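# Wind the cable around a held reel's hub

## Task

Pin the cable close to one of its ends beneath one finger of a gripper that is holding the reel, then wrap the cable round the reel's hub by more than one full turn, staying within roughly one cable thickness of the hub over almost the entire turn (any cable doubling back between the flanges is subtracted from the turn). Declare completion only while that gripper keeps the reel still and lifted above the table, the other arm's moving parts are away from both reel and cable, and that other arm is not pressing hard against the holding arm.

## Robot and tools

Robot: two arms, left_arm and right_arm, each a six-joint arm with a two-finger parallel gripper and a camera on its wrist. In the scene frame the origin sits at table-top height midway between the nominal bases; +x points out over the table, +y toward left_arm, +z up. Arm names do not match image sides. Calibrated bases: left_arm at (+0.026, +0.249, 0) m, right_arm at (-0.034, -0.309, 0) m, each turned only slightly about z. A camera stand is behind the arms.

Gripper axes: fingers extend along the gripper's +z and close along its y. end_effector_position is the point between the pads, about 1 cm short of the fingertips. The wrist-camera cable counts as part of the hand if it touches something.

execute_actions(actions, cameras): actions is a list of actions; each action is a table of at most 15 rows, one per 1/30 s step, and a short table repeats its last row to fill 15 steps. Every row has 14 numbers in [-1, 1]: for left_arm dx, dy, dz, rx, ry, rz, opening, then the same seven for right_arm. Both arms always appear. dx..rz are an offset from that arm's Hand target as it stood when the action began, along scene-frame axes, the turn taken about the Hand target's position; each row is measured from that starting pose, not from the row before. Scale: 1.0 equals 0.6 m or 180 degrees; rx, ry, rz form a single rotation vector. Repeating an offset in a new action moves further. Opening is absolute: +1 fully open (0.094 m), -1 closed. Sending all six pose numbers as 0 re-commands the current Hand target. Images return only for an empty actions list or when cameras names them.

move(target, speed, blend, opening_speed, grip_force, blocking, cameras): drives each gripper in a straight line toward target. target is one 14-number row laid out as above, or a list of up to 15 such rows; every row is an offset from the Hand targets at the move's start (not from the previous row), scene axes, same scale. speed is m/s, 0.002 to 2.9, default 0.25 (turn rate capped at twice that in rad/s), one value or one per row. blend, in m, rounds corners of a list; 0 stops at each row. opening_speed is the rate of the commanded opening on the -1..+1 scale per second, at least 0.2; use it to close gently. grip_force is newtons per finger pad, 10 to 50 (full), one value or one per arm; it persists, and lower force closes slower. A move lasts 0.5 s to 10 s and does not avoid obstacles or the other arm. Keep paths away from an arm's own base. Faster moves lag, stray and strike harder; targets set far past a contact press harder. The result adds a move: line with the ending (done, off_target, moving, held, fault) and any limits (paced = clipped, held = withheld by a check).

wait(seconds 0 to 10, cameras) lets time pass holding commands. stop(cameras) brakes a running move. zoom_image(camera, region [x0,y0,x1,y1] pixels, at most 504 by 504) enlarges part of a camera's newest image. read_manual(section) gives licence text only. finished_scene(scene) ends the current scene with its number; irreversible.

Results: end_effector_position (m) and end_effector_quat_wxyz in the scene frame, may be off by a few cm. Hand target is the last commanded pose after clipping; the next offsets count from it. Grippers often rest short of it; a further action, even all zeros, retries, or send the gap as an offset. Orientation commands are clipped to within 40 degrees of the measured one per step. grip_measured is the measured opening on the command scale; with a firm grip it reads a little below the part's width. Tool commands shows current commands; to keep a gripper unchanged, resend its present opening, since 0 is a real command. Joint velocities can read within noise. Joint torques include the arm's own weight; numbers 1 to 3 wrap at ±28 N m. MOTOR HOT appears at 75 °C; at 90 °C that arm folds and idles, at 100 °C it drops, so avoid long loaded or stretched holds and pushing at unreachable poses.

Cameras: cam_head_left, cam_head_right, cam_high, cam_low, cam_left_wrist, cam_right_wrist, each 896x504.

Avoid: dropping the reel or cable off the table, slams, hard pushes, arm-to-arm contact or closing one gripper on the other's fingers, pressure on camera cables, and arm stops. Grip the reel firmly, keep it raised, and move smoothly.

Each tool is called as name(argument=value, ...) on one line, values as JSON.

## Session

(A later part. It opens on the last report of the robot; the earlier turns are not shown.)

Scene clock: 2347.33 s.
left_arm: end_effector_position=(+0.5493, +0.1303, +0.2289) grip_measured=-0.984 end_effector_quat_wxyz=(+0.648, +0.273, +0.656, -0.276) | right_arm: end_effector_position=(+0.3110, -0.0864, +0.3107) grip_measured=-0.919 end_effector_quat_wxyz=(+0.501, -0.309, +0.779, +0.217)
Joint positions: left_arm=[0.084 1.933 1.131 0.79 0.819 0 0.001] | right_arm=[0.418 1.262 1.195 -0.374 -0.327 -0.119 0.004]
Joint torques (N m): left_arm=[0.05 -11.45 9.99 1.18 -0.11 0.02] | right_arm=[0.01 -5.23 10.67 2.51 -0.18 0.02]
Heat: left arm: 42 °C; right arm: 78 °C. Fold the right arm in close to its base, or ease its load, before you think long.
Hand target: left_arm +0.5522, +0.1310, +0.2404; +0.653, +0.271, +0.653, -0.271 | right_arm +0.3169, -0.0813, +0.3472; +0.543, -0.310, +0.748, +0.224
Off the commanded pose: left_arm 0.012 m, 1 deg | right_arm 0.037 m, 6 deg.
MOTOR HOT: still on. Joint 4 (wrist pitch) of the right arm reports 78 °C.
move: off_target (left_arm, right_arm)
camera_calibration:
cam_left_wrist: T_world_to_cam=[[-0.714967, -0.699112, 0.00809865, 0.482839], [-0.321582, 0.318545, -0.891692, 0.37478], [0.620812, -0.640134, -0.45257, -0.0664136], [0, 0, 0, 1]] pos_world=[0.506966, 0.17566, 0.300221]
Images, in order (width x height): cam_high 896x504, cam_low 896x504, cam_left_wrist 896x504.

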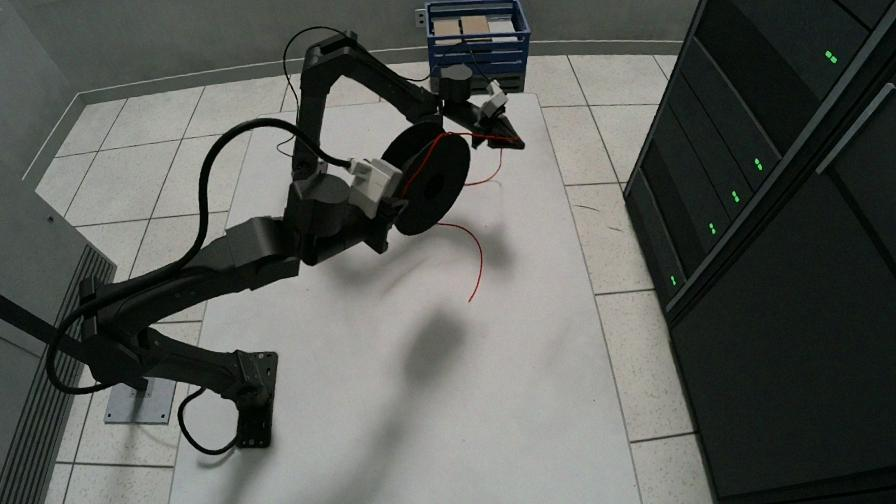

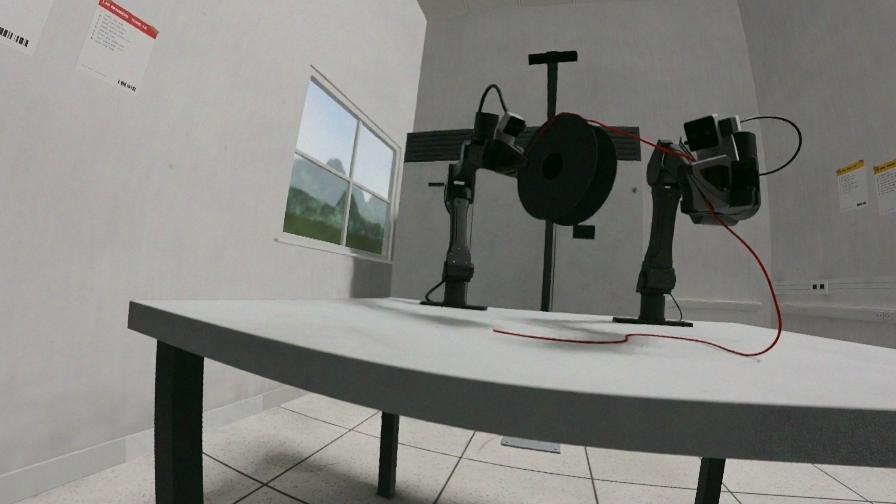

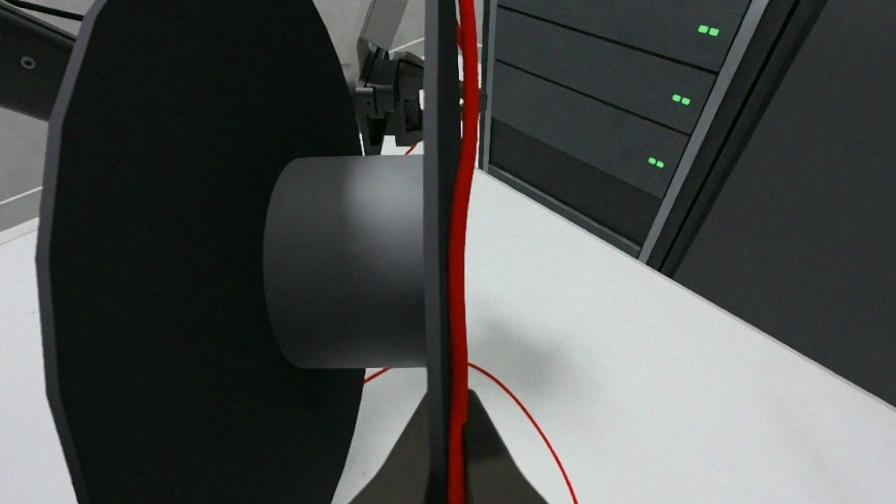

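move(target=[[-0.1087, -0.0333, -0.1623, 0, 0, 0, -1, 0, 0, 0, 0, 0, 0, -1], [-0.2437, -0.135, -0.1873, 0, 0, 0, -1, 0, 0, 0, 0, 0, 0, -1]], speed=0.12, blend=0.03, cameras=["cam_low", "cam_high", "cam_left_wrist", "cam_head_right"])

Scene clock: 2397.10 s.
left_arm: end_effector_position=(+0.4086, +0.0487, +0.1232) grip_measured=-0.984 end_effector_quat_wxyz=(+0.647, +0.273, +0.657, -0.274) | right_arm: end_effector_position=(+0.3101, -0.0868, +0.3086) grip_measured=-0.919 end_effector_quat_wxyz=(+0.497, -0.309, +0.781, +0.217)
Joint positions: left_arm=[-0.216 1.937 0.454 1.469 0.516 0 0.001] | right_arm=[0.418 1.262 1.195 -0.384 -0.327 -0.119 0.004]
Joint torques (N m): left_arm=[-0.18 -8.81 3.23 1.61 -0.11 0.05] | right_arm=[0.02 -5.37 10.61 2.58 -0.19 0.01]
Heat: left arm: 41 °C; right arm: 78 °C. Fold the right arm in close to its base, or ease its load, before you think long.
Hand target: left_arm +0.4060, +0.0500, +0.1278; +0.653, +0.271, +0.654, -0.271 | right_arm +0.3169, -0.0813, +0.3472; +0.543, -0.310, +0.748, +0.224
Off the commanded pose: left_arm 0.006 m, 1 deg | right_arm 0.040 m, 7 deg.
MOTOR HOT: still on. Joint 4 (wrist pitch) of the right arm reports 78 °C.
move: off_target (right_arm)
camera_calibration:
cam_left_wrist: T_world_to_cam=[[-0.712808, -0.701331, 0.00620704, 0.325561], [-0.323776, 0.321198, -0.889944, 0.26179], [0.622152, -0.636369, -0.456027, -0.0794736], [0, 0, 0, 1]] pos_world=[0.366269, 0.0936648, 0.194716]
Images, in order (width x height): cam_head_right 896x504, cam_high 896x504, cam_low 896x504, cam_left_wrist 896x504.

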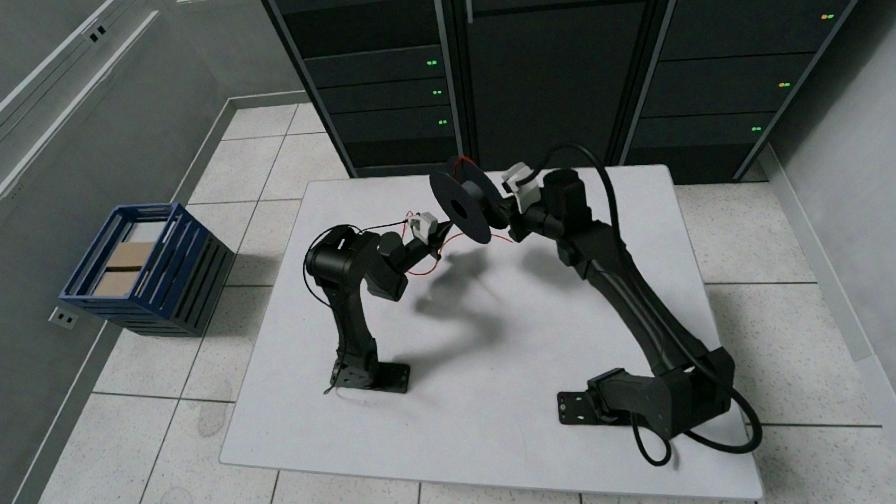

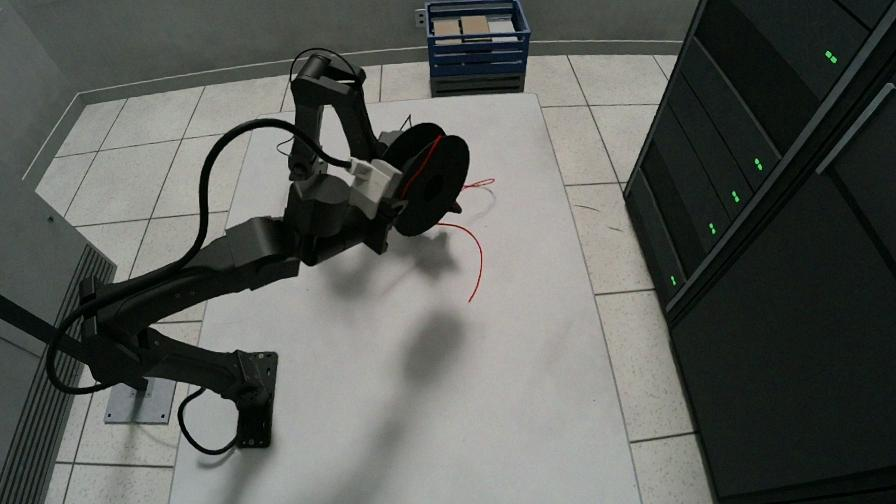

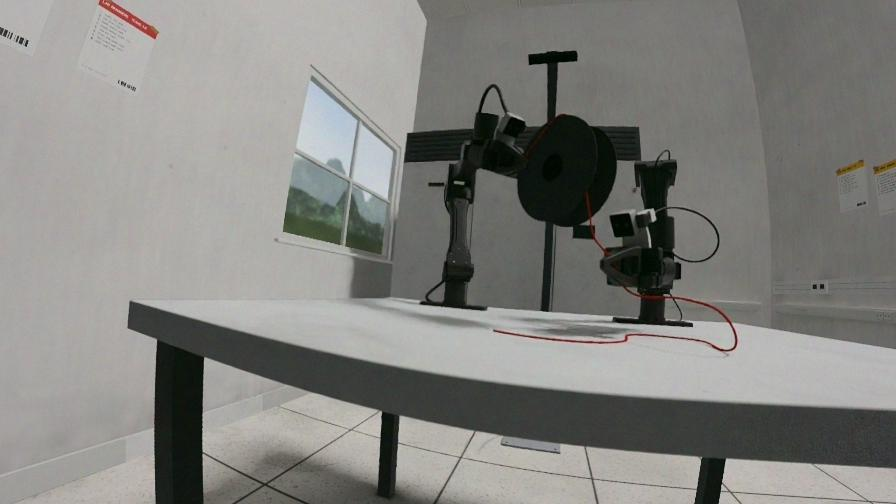

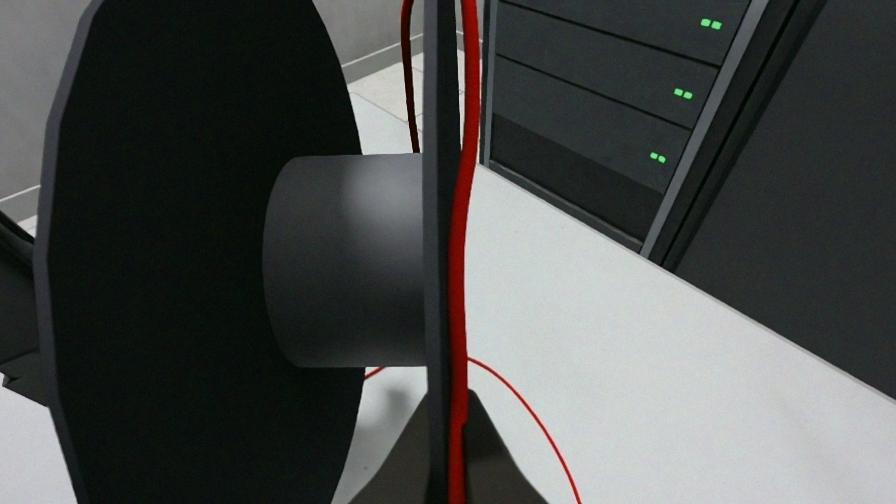

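zoom_image(camera="cam_low", region=[500, 90, 720, 280])

zoom_image(camera="cam_head_right", region=[380, 130, 540, 290])

Scaled by 2.291 from the camera's 896x504 image, which has a finer 1280x720 frame.

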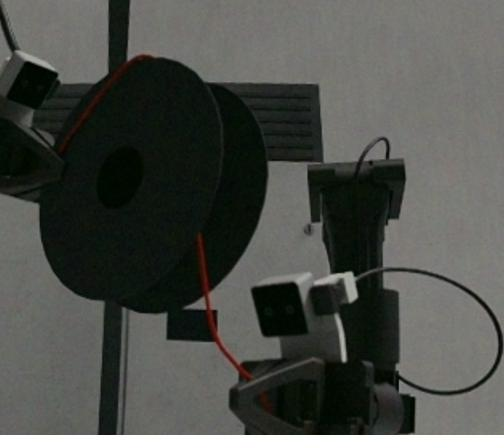

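Scaled by 3.150 from the camera's 896x504 image, which has a finer 1280x720 frame.

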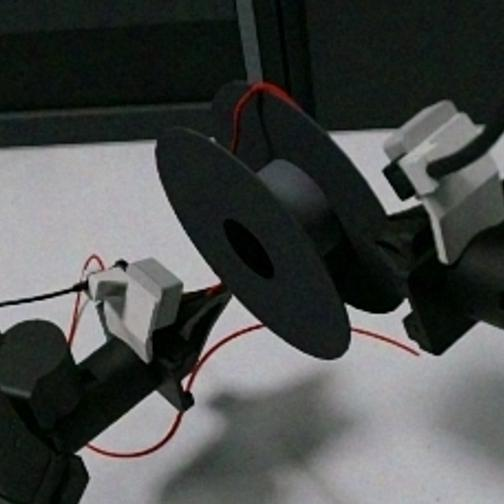

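move(target=[-0.121, -0.1175, 0.0283, 0, 0, 0, -1, 0, 0, 0, 0, 0, 0, -1], speed=0.12, cameras=["cam_low", "cam_left_wrist", "cam_head_right", "cam_right_wrist"])

Scene clock: 2422.47 s.
left_arm: end_effector_position=(+0.3362, -0.0230, +0.1467) grip_measured=-0.984 end_effector_quat_wxyz=(+0.656, +0.272, +0.648, -0.274) | right_arm: end_effector_position=(+0.3105, -0.0866, +0.3096) grip_measured=-0.919 end_effector_quat_wxyz=(+0.499, -0.309, +0.780, +0.217)
Joint positions: left_arm=[-0.607 1.758 0.327 1.442 0.123 0 0.001] | right_arm=[0.418 1.262 1.195 -0.379 -0.327 -0.119 0.004]
Joint torques (N m): left_arm=[-0.43 -7.86 3.71 1.5 -0.08 -0.05] | right_arm=[0.02 -5.33 10.62 2.53 -0.19 0.02]
Heat: left arm: 43 °C; right arm: 75 °C. Fold the right arm in close to its base, or ease its load, before you think long.
Hand target: left_arm +0.3334, -0.0204, +0.1448; +0.653, +0.271, +0.654, -0.271 | right_arm +0.3169, -0.0813, +0.3472; +0.543, -0.310, +0.748, +0.224
Off the commanded pose: left_arm 0.004 m, 1 deg | right_arm 0.038 m, 6 deg.
MOTOR HOT: still on. Joint 4 (wrist pitch) of the right arm reports 75 °C.
move: off_target (right_arm)
camera_calibration:
cam_left_wrist: T_world_to_cam=[[-0.711735, -0.702445, -0.0019843, 0.224303], [-0.304207, 0.310774, -0.900488, 0.277019], [0.63316, -0.640305, -0.434877, -0.0762261], [0, 0, 0, 1]] pos_world=[0.292179, 0.0226623, 0.216748]
cam_right_wrist: T_world_to_cam=[[0.714359, -0.699202, -0.0284105, -0.272062], [-0.528789, -0.512769, -0.676351, 0.369323], [0.458338, 0.49818, -0.736032, 0.223485], [0, 0, 0, 1]] pos_world=[0.287212, -0.112185, 0.406554]
Images, in order (width x height): cam_head_right 896x504, cam_low 896x504, cam_left_wrist 896x504, cam_right_wrist 896x504.

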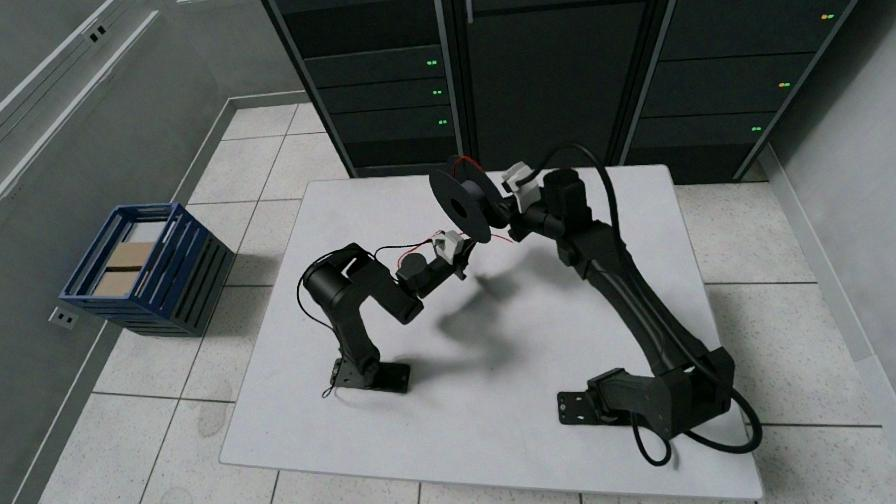

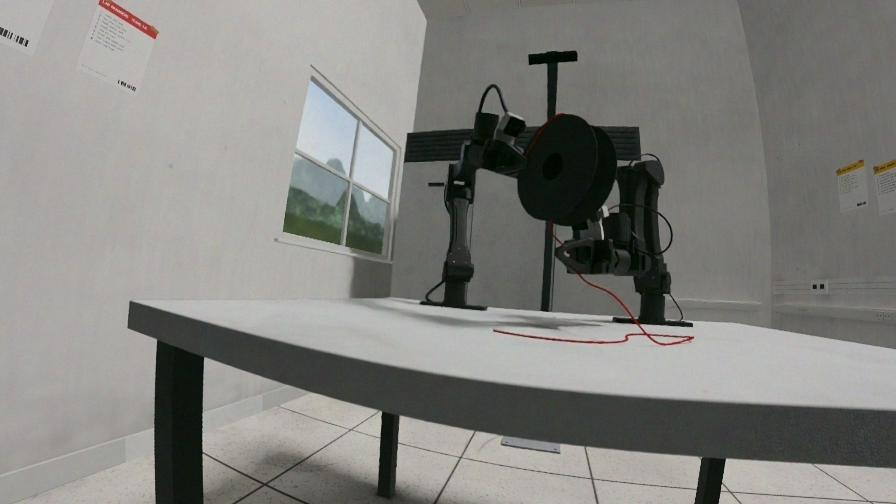

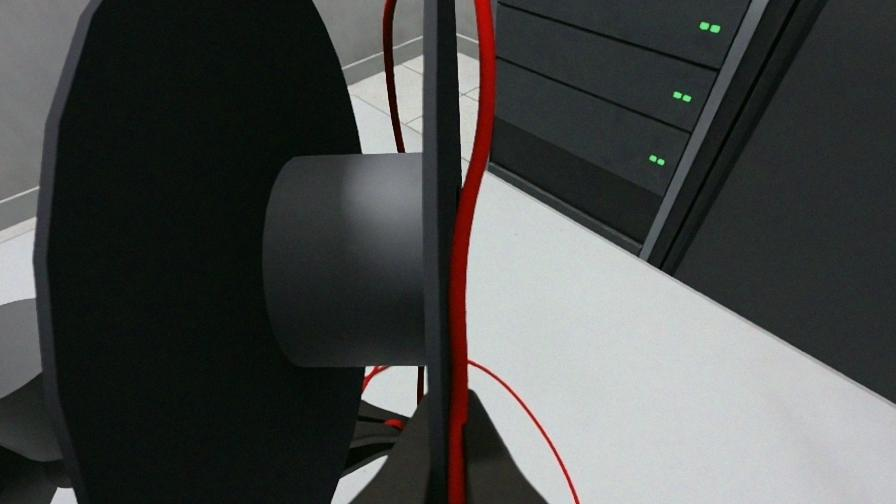

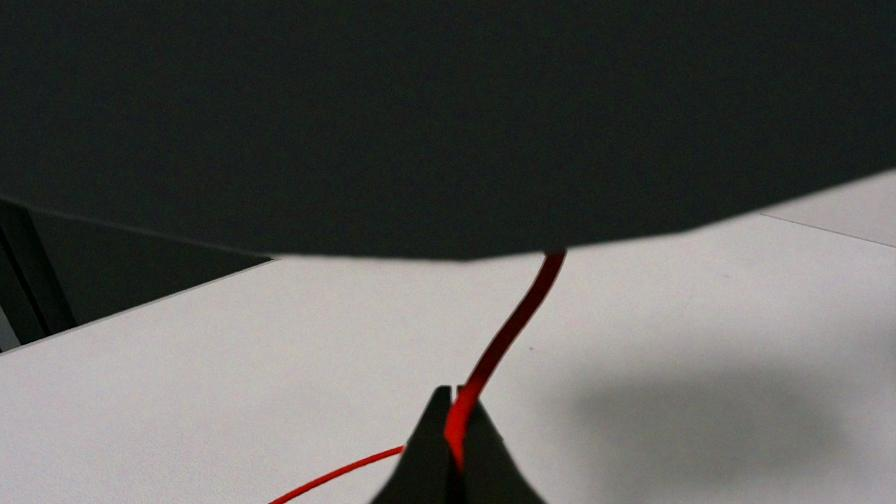

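move(target=[-0.1457, -0.0643, 0.03, -0.175, 0.179, 0, -0.935, 0, 0, 0, 0, 0, 0, -1], speed=0.1, cameras=["cam_low", "cam_left_wrist", "cam_head_right", "cam_right_wrist", "cam_high"])

Scene clock: 2492.77 s.
left_arm: end_effector_position=(+0.2504, -0.0617, +0.1715) grip_measured=-0.937 end_effector_quat_wxyz=(+0.504, -0.003, +0.699, -0.508) | right_arm: end_effector_position=(+0.3093, -0.0868, +0.3075) grip_measured=-0.919 end_effector_quat_wxyz=(+0.494, -0.309, +0.783, +0.218)
Joint positions: left_arm=[-1.028 1.526 0.251 1.299 -0.305 -0.786 0.003] | right_arm=[0.418 1.262 1.195 -0.389 -0.329 -0.119 0.004]
Joint torques (N m): left_arm=[-0.73 -6.02 4.27 1.31 -0.1 -0.02] | right_arm=[0.02 -5.46 10.56 2.63 -0.17 0.02]
Heat: left arm: 42 °C; right arm: 75 °C. Fold the right arm in close to its base, or ease its load, before you think long.
Hand target: left_arm +0.2459, -0.0591, +0.1630; +0.497, +0.001, +0.710, -0.499 | right_arm +0.3169, -0.0813, +0.3473; +0.543, -0.310, +0.748, +0.224
Off the commanded pose: left_arm 0.010 m, 2 deg | right_arm 0.041 m, 7 deg.
MOTOR HOT: still on. Joint 4 (wrist pitch) of the right arm reports 75 °C.
move: off_target (right_arm)
camera_calibration:
cam_left_wrist: T_world_to_cam=[[-0.507869, -0.484479, 0.712285, -0.0239935], [-0.755382, -0.146999, -0.638583, 0.325087], [0.414085, -0.862364, -0.291311, -0.0193528], [0, 0, 0, 1]] pos_world=[0.241393, 0.019474, 0.219048]
cam_right_wrist: T_world_to_cam=[[0.715229, -0.698124, -0.0327175, -0.270308], [-0.534243, -0.515952, -0.66961, 0.36658], [0.45059, 0.496404, -0.741992, 0.226643], [0, 0, 0, 1]] pos_world=[0.287052, -0.112076, 0.404789]
Images, in order (width x height): cam_head_right 896x504, cam_high 896x504, cam_low 896x504, cam_left_wrist 896x504, cam_right_wrist 896x504.

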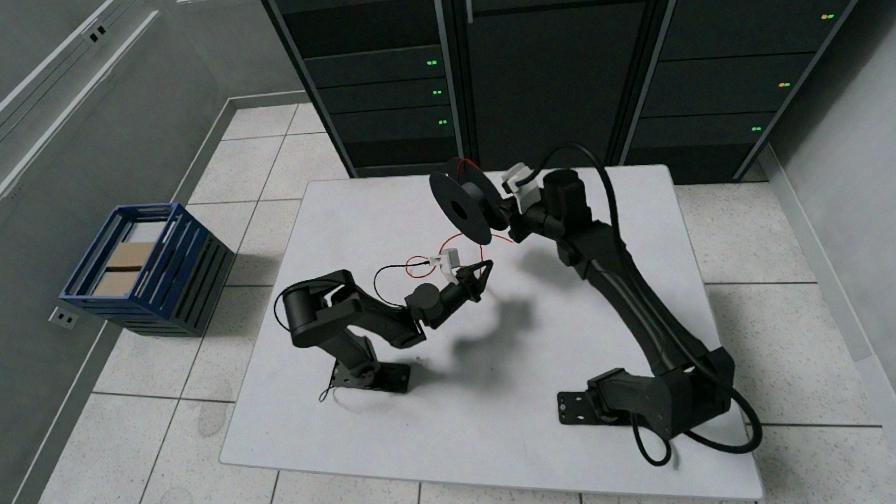

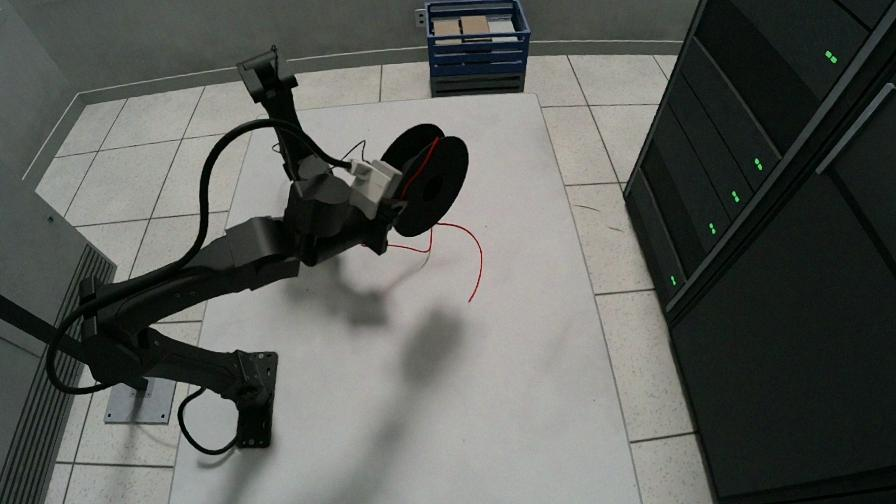

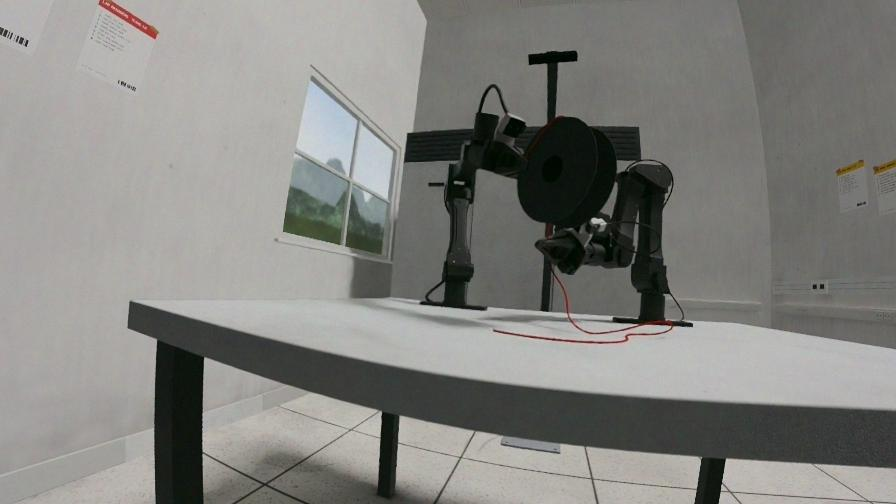

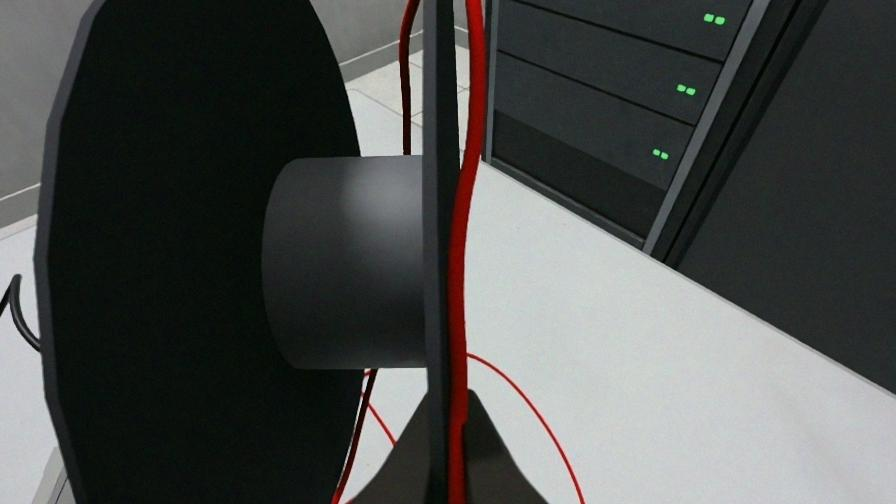

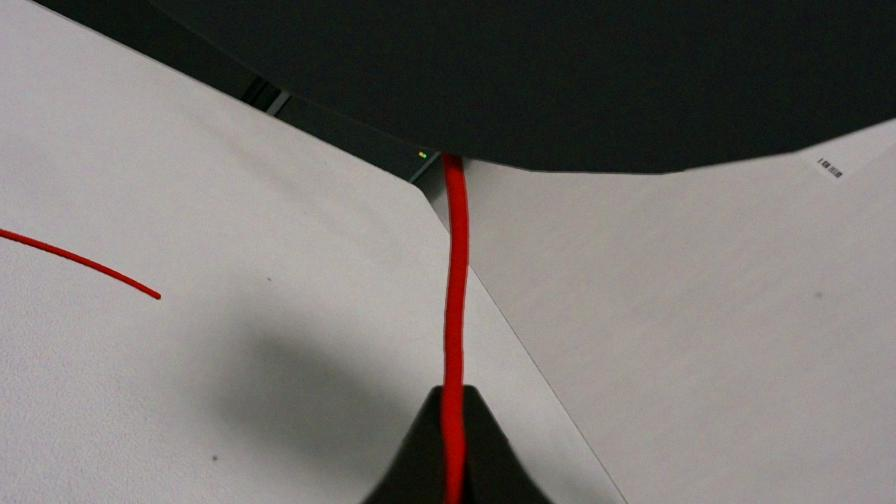

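move(target=[-0.1032, -0.0365, 0.175, -0.175, 0.179, 0, -0.935, 0, 0, 0, 0, 0, 0, -1], speed=0.1, cameras=["cam_low", "cam_left_wrist", "cam_head_right", "cam_right_wrist", "cam_high"])

Scene clock: 2509.77 s.
left_arm: end_effector_position=(+0.1930, -0.0719, +0.2366) grip_measured=-0.937 end_effector_quat_wxyz=(+0.284, -0.276, +0.680, -0.617) | right_arm: end_effector_position=(+0.2986, -0.0764, +0.3068) grip_measured=-0.919 end_effector_quat_wxyz=(+0.477, -0.313, +0.781, +0.254)
Joint positions: left_arm=[-1.335 1.089 0.462 0.53 -0.64 -1.583 0.003] | right_arm=[0.426 1.262 1.195 -0.401 -0.393 -0.082 0.004]
Joint torques (N m): left_arm=[-1.7 -4.86 12.92 1.63 0.13 0.07] | right_arm=[-0.51 -5.68 10.67 2.67 0.44 -0.3]
Heat: left arm: 43 °C; right arm: 78 °C. Fold the right arm in close to its base, or ease its load, before you think long.
Hand target: left_arm +0.1840, -0.0810, +0.2679; +0.265, -0.269, +0.658, -0.652 | right_arm +0.3169, -0.0813, +0.3472; +0.543, -0.310, +0.748, +0.224
Off the commanded pose: left_arm 0.034 m, 5 deg | right_arm 0.045 m, 9 deg.
MOTOR HOT: still on. Joint 4 (wrist pitch) of the right arm reports 78 °C.
move: off_target (left_arm, right_arm)
camera_calibration:
cam_left_wrist: T_world_to_cam=[[0.0249085, -0.0867908, 0.995915, -0.245794], [-0.938134, -0.346207, -0.0067075, 0.193356], [0.345375, -0.934135, -0.0900449, -0.024936], [0, 0, 0, 1]] pos_world=[0.196129, 0.022315, 0.243841]
cam_right_wrist: T_world_to_cam=[[0.746279, -0.658588, -0.0965852, -0.242027], [-0.539852, -0.513969, -0.66663, 0.366575], [0.389393, 0.549634, -0.739105, 0.247299], [0, 0, 0, 1]] pos_world=[0.28222, -0.106912, 0.403773]
Images, in order (width x height): cam_head_right 896x504, cam_high 896x504, cam_low 896x504, cam_left_wrist 896x504, cam_right_wrist 896x504.

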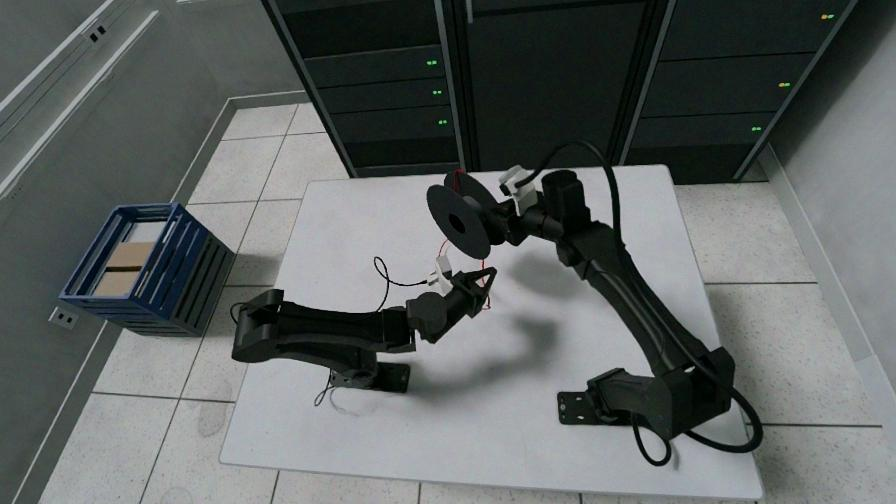

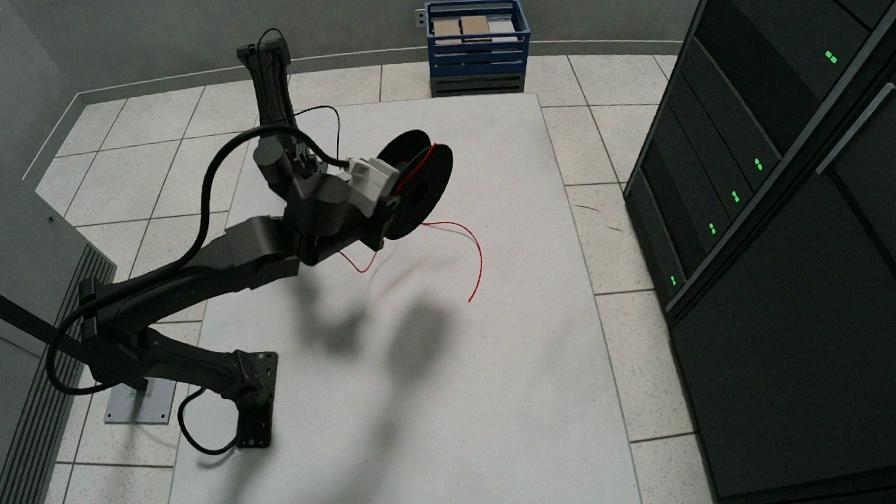

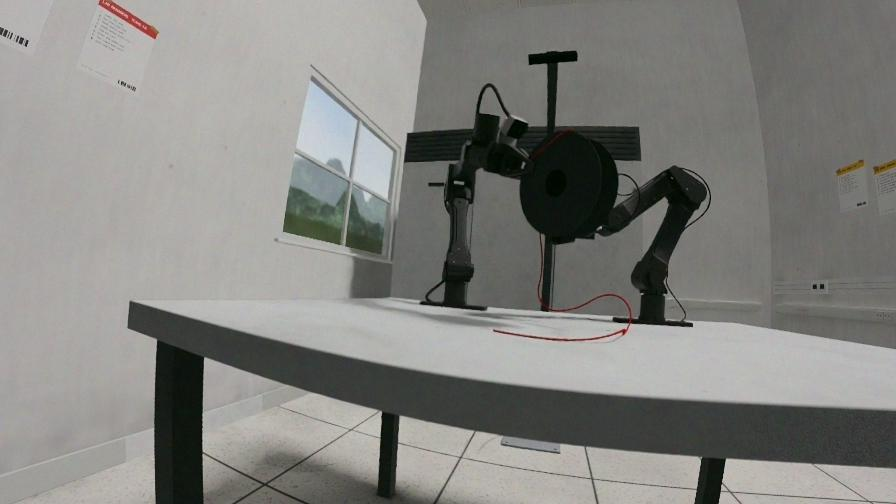

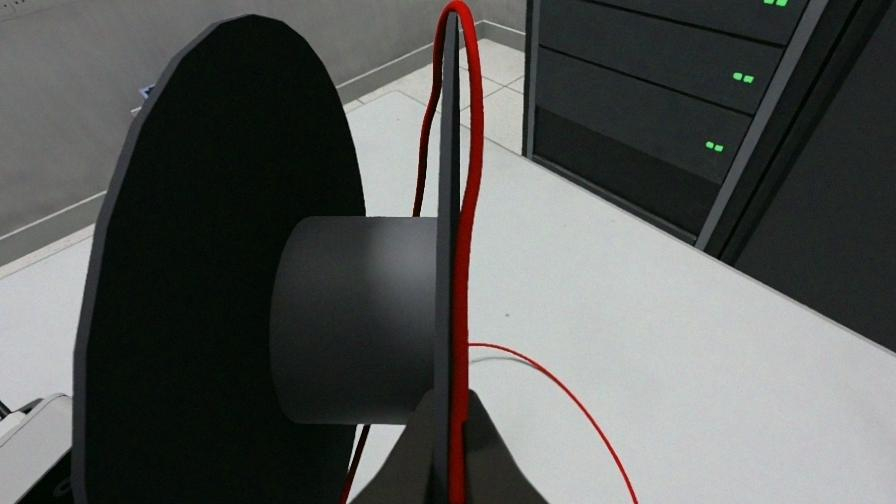

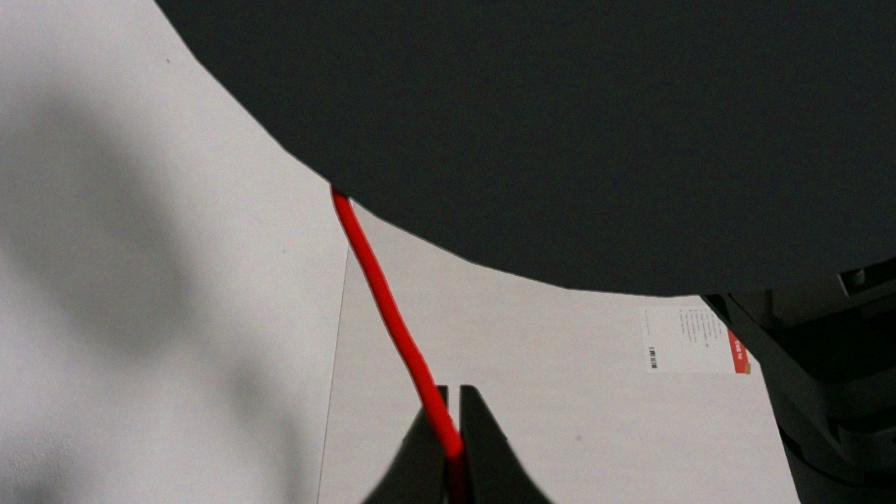

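move(target=[0.19, 0.02, -0.175, 0.2, -0.204, 0, -0.935, 0, 0, 0, 0, 0, 0, -1], speed=0.12, cameras=["cam_low", "cam_left_wrist", "cam_head_right", "cam_right_wrist"])

Scene clock: 2545.17 s.
left_arm: end_effector_position=(+0.2979, -0.0708, +0.1623) grip_measured=-0.937 end_effector_quat_wxyz=(+0.515, +0.035, +0.716, -0.470) | right_arm: end_effector_position=(+0.3094, -0.0828, +0.3150) grip_measured=-0.919 end_effector_quat_wxyz=(+0.503, -0.311, +0.775, +0.223)
Joint positions: left_arm=[-0.868 1.629 0.382 1.22 -0.141 -0.695 0.003] | right_arm=[0.426 1.262 1.202 -0.371 -0.332 -0.112 0.004]
Joint torques (N m): left_arm=[0.55 -4.52 5 2.03 0.02 0.22] | right_arm=[-0.55 -5.09 10.25 2.44 -0.12 -0.03]
Heat: left arm: 45 °C; right arm: 78 °C. Fold the right arm in close to its base, or ease its load, before you think long.
Hand target: left_arm +0.2980, -0.0690, +0.1629; +0.524, +0.040, +0.709, -0.471 | right_arm +0.3169, -0.0813, +0.3473; +0.543, -0.310, +0.748, +0.224
Off the commanded pose: left_arm 0.002 m, 1 deg | right_arm 0.033 m, 6 deg.
MOTOR HOT: still on. Joint 4 (wrist pitch) of the right arm reports 78 °C.
move: off_target (right_arm)
camera_calibration:
cam_left_wrist: T_world_to_cam=[[-0.534471, -0.555682, 0.636834, 0.0174207], [-0.731452, -0.0734033, -0.67793, 0.358259], [0.42346, -0.828148, -0.367223, -0.0376432], [0, 0, 0, 1]] pos_world=[0.2873, 0.00480357, 0.217957]
cam_right_wrist: T_world_to_cam=[[0.721082, -0.692193, -0.0301607, -0.269429], [-0.517668, -0.509318, -0.68747, 0.374712], [0.460501, 0.511336, -0.725586, 0.223171], [0, 0, 0, 1]] pos_world=[0.285487, -0.109765, 0.411407]
Images, in order (width x height): cam_head_right 896x504, cam_low 896x504, cam_left_wrist 896x504, cam_right_wrist 896x504.

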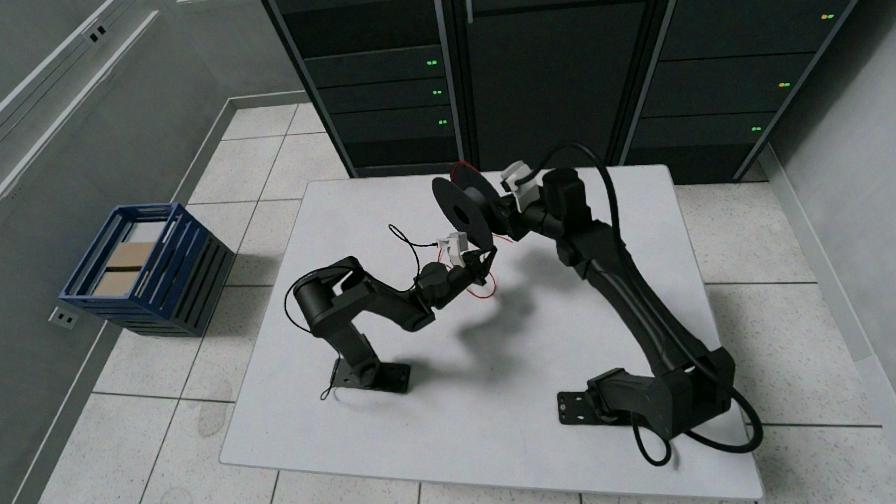

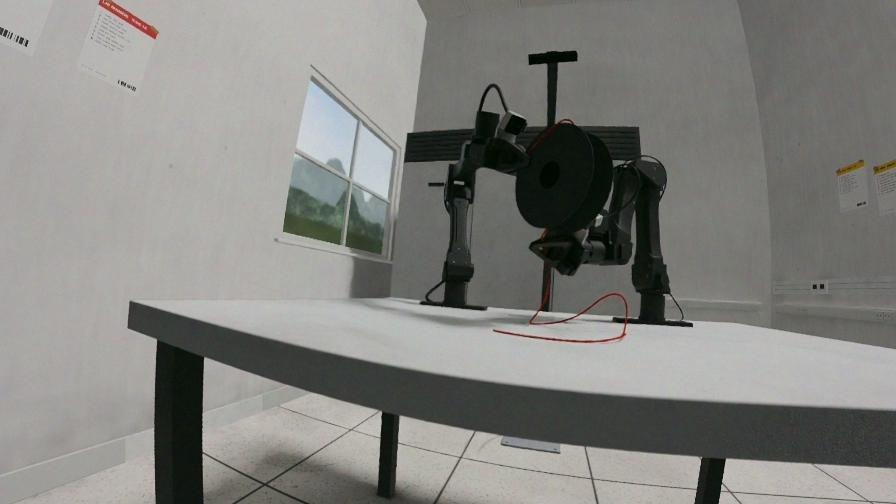

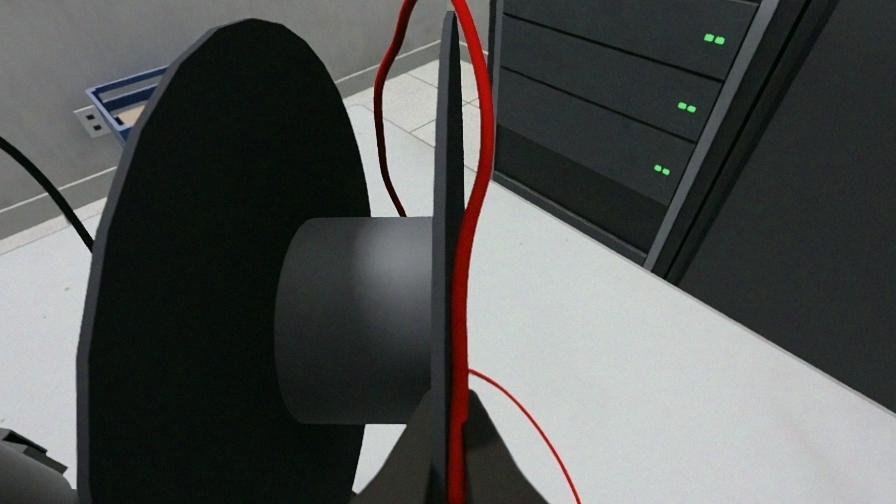

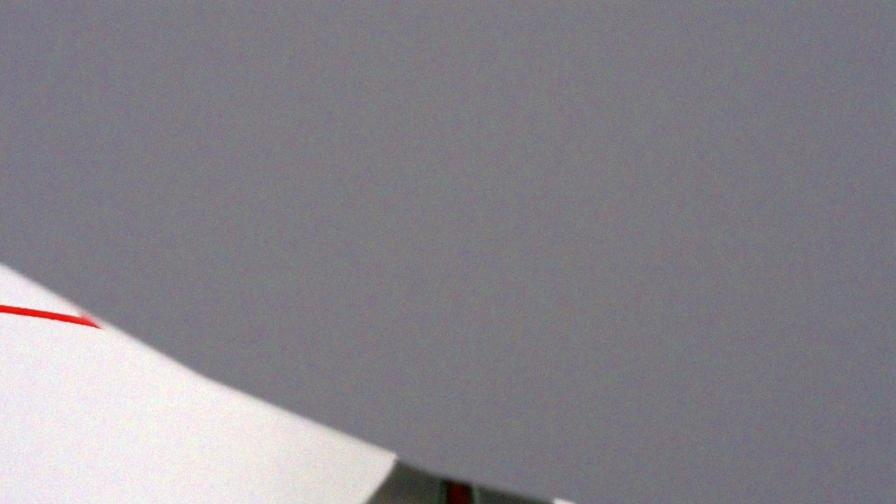

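move(target=[[-0.048, -0.07, -0.042, 0, 0, 0, -0.935, 0, 0, 0, 0, 0, 0, -1]], speed=0.08, cameras=["cam_low", "cam_left_wrist", "cam_right_wrist"])

Scene clock: 2556.27 s.
left_arm: end_effector_position=(+0.2668, -0.1039, +0.1138) grip_measured=-0.937 end_effector_quat_wxyz=(+0.500, +0.049, +0.744, -0.441) | right_arm: end_effector_position=(+0.3085, -0.0832, +0.3129) grip_measured=-0.919 end_effector_quat_wxyz=(+0.499, -0.311, +0.778, +0.222)
Joint positions: left_arm=[-1.044 1.821 0.409 1.294 -0.315 -0.694 0.003] | right_arm=[0.426 1.262 1.202 -0.381 -0.332 -0.113 0.004]
Joint torques (N m): left_arm=[-0.32 -5 6.91 2.63 -0.11 0.21] | right_arm=[-0.58 -5.16 10.19 2.54 -0.13 -0.02]
Heat: left arm: 46 °C; right arm: 80 °C. Fold the right arm in close to its base, or ease its load, before you think long.
Hand target: left_arm +0.2693, -0.1109, +0.1376; +0.524, +0.040, +0.709, -0.470 | right_arm +0.3169, -0.0813, +0.3473; +0.543, -0.310, +0.748, +0.224
Off the commanded pose: left_arm 0.025 m, 6 deg | right_arm 0.035 m, 6 deg.
MOTOR HOT: still on. Joint 4 (wrist pitch) of the right arm reports 80 °C.
move: off_target (left_arm, right_arm)
camera_calibration:
cam_left_wrist: T_world_to_cam=[[-0.513533, -0.606094, 0.6074, 0.00577347], [-0.755635, -0.0159735, -0.654798, 0.309993], [0.406572, -0.795233, -0.449783, -0.0523318], [0, 0, 0, 1]] pos_world=[0.258483, -0.033165, 0.175938]
cam_right_wrist: T_world_to_cam=[[0.721061, -0.692089, -0.0329115, -0.268279], [-0.523066, -0.512582, -0.680927, 0.371974], [0.454392, 0.508205, -0.731611, 0.225779], [0, 0, 0, 1]] pos_world=[0.28542, -0.109748, 0.40964]
Images, in order (width x height): cam_low 896x504, cam_left_wrist 896x504, cam_right_wrist 896x504.

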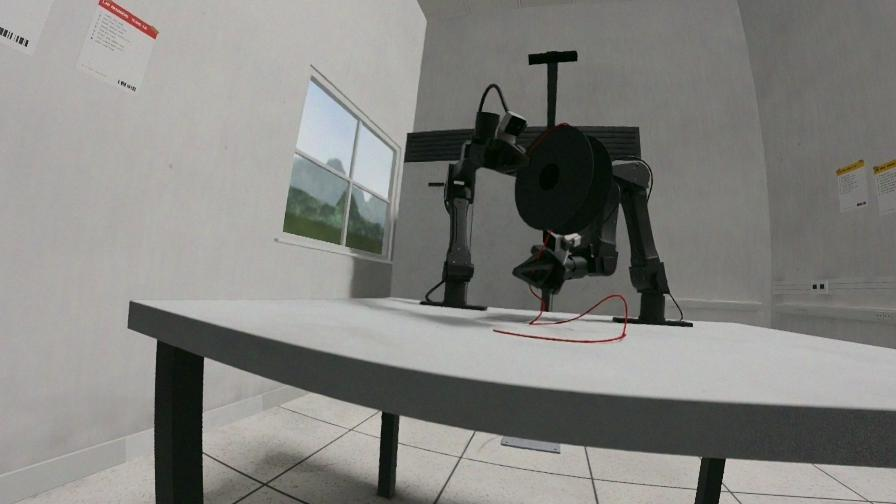

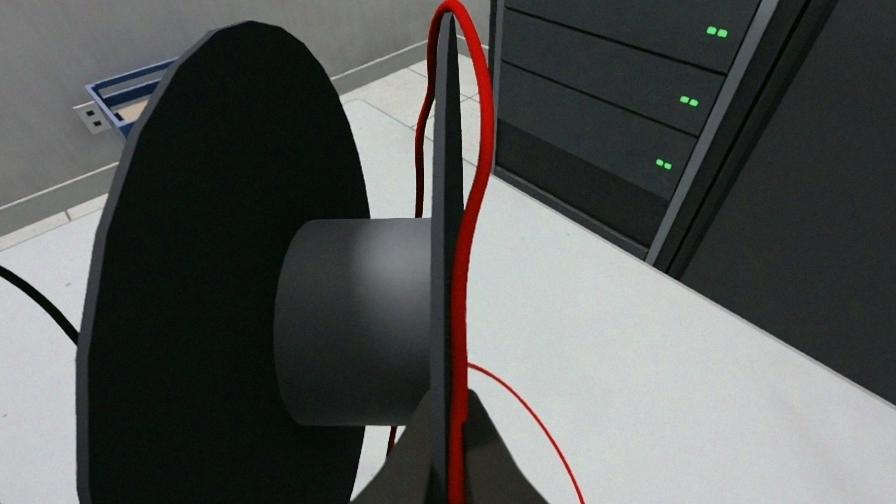

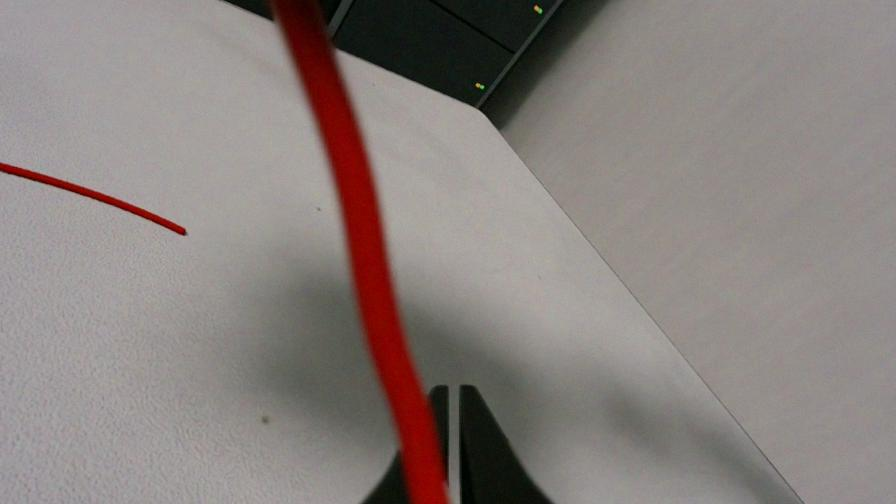

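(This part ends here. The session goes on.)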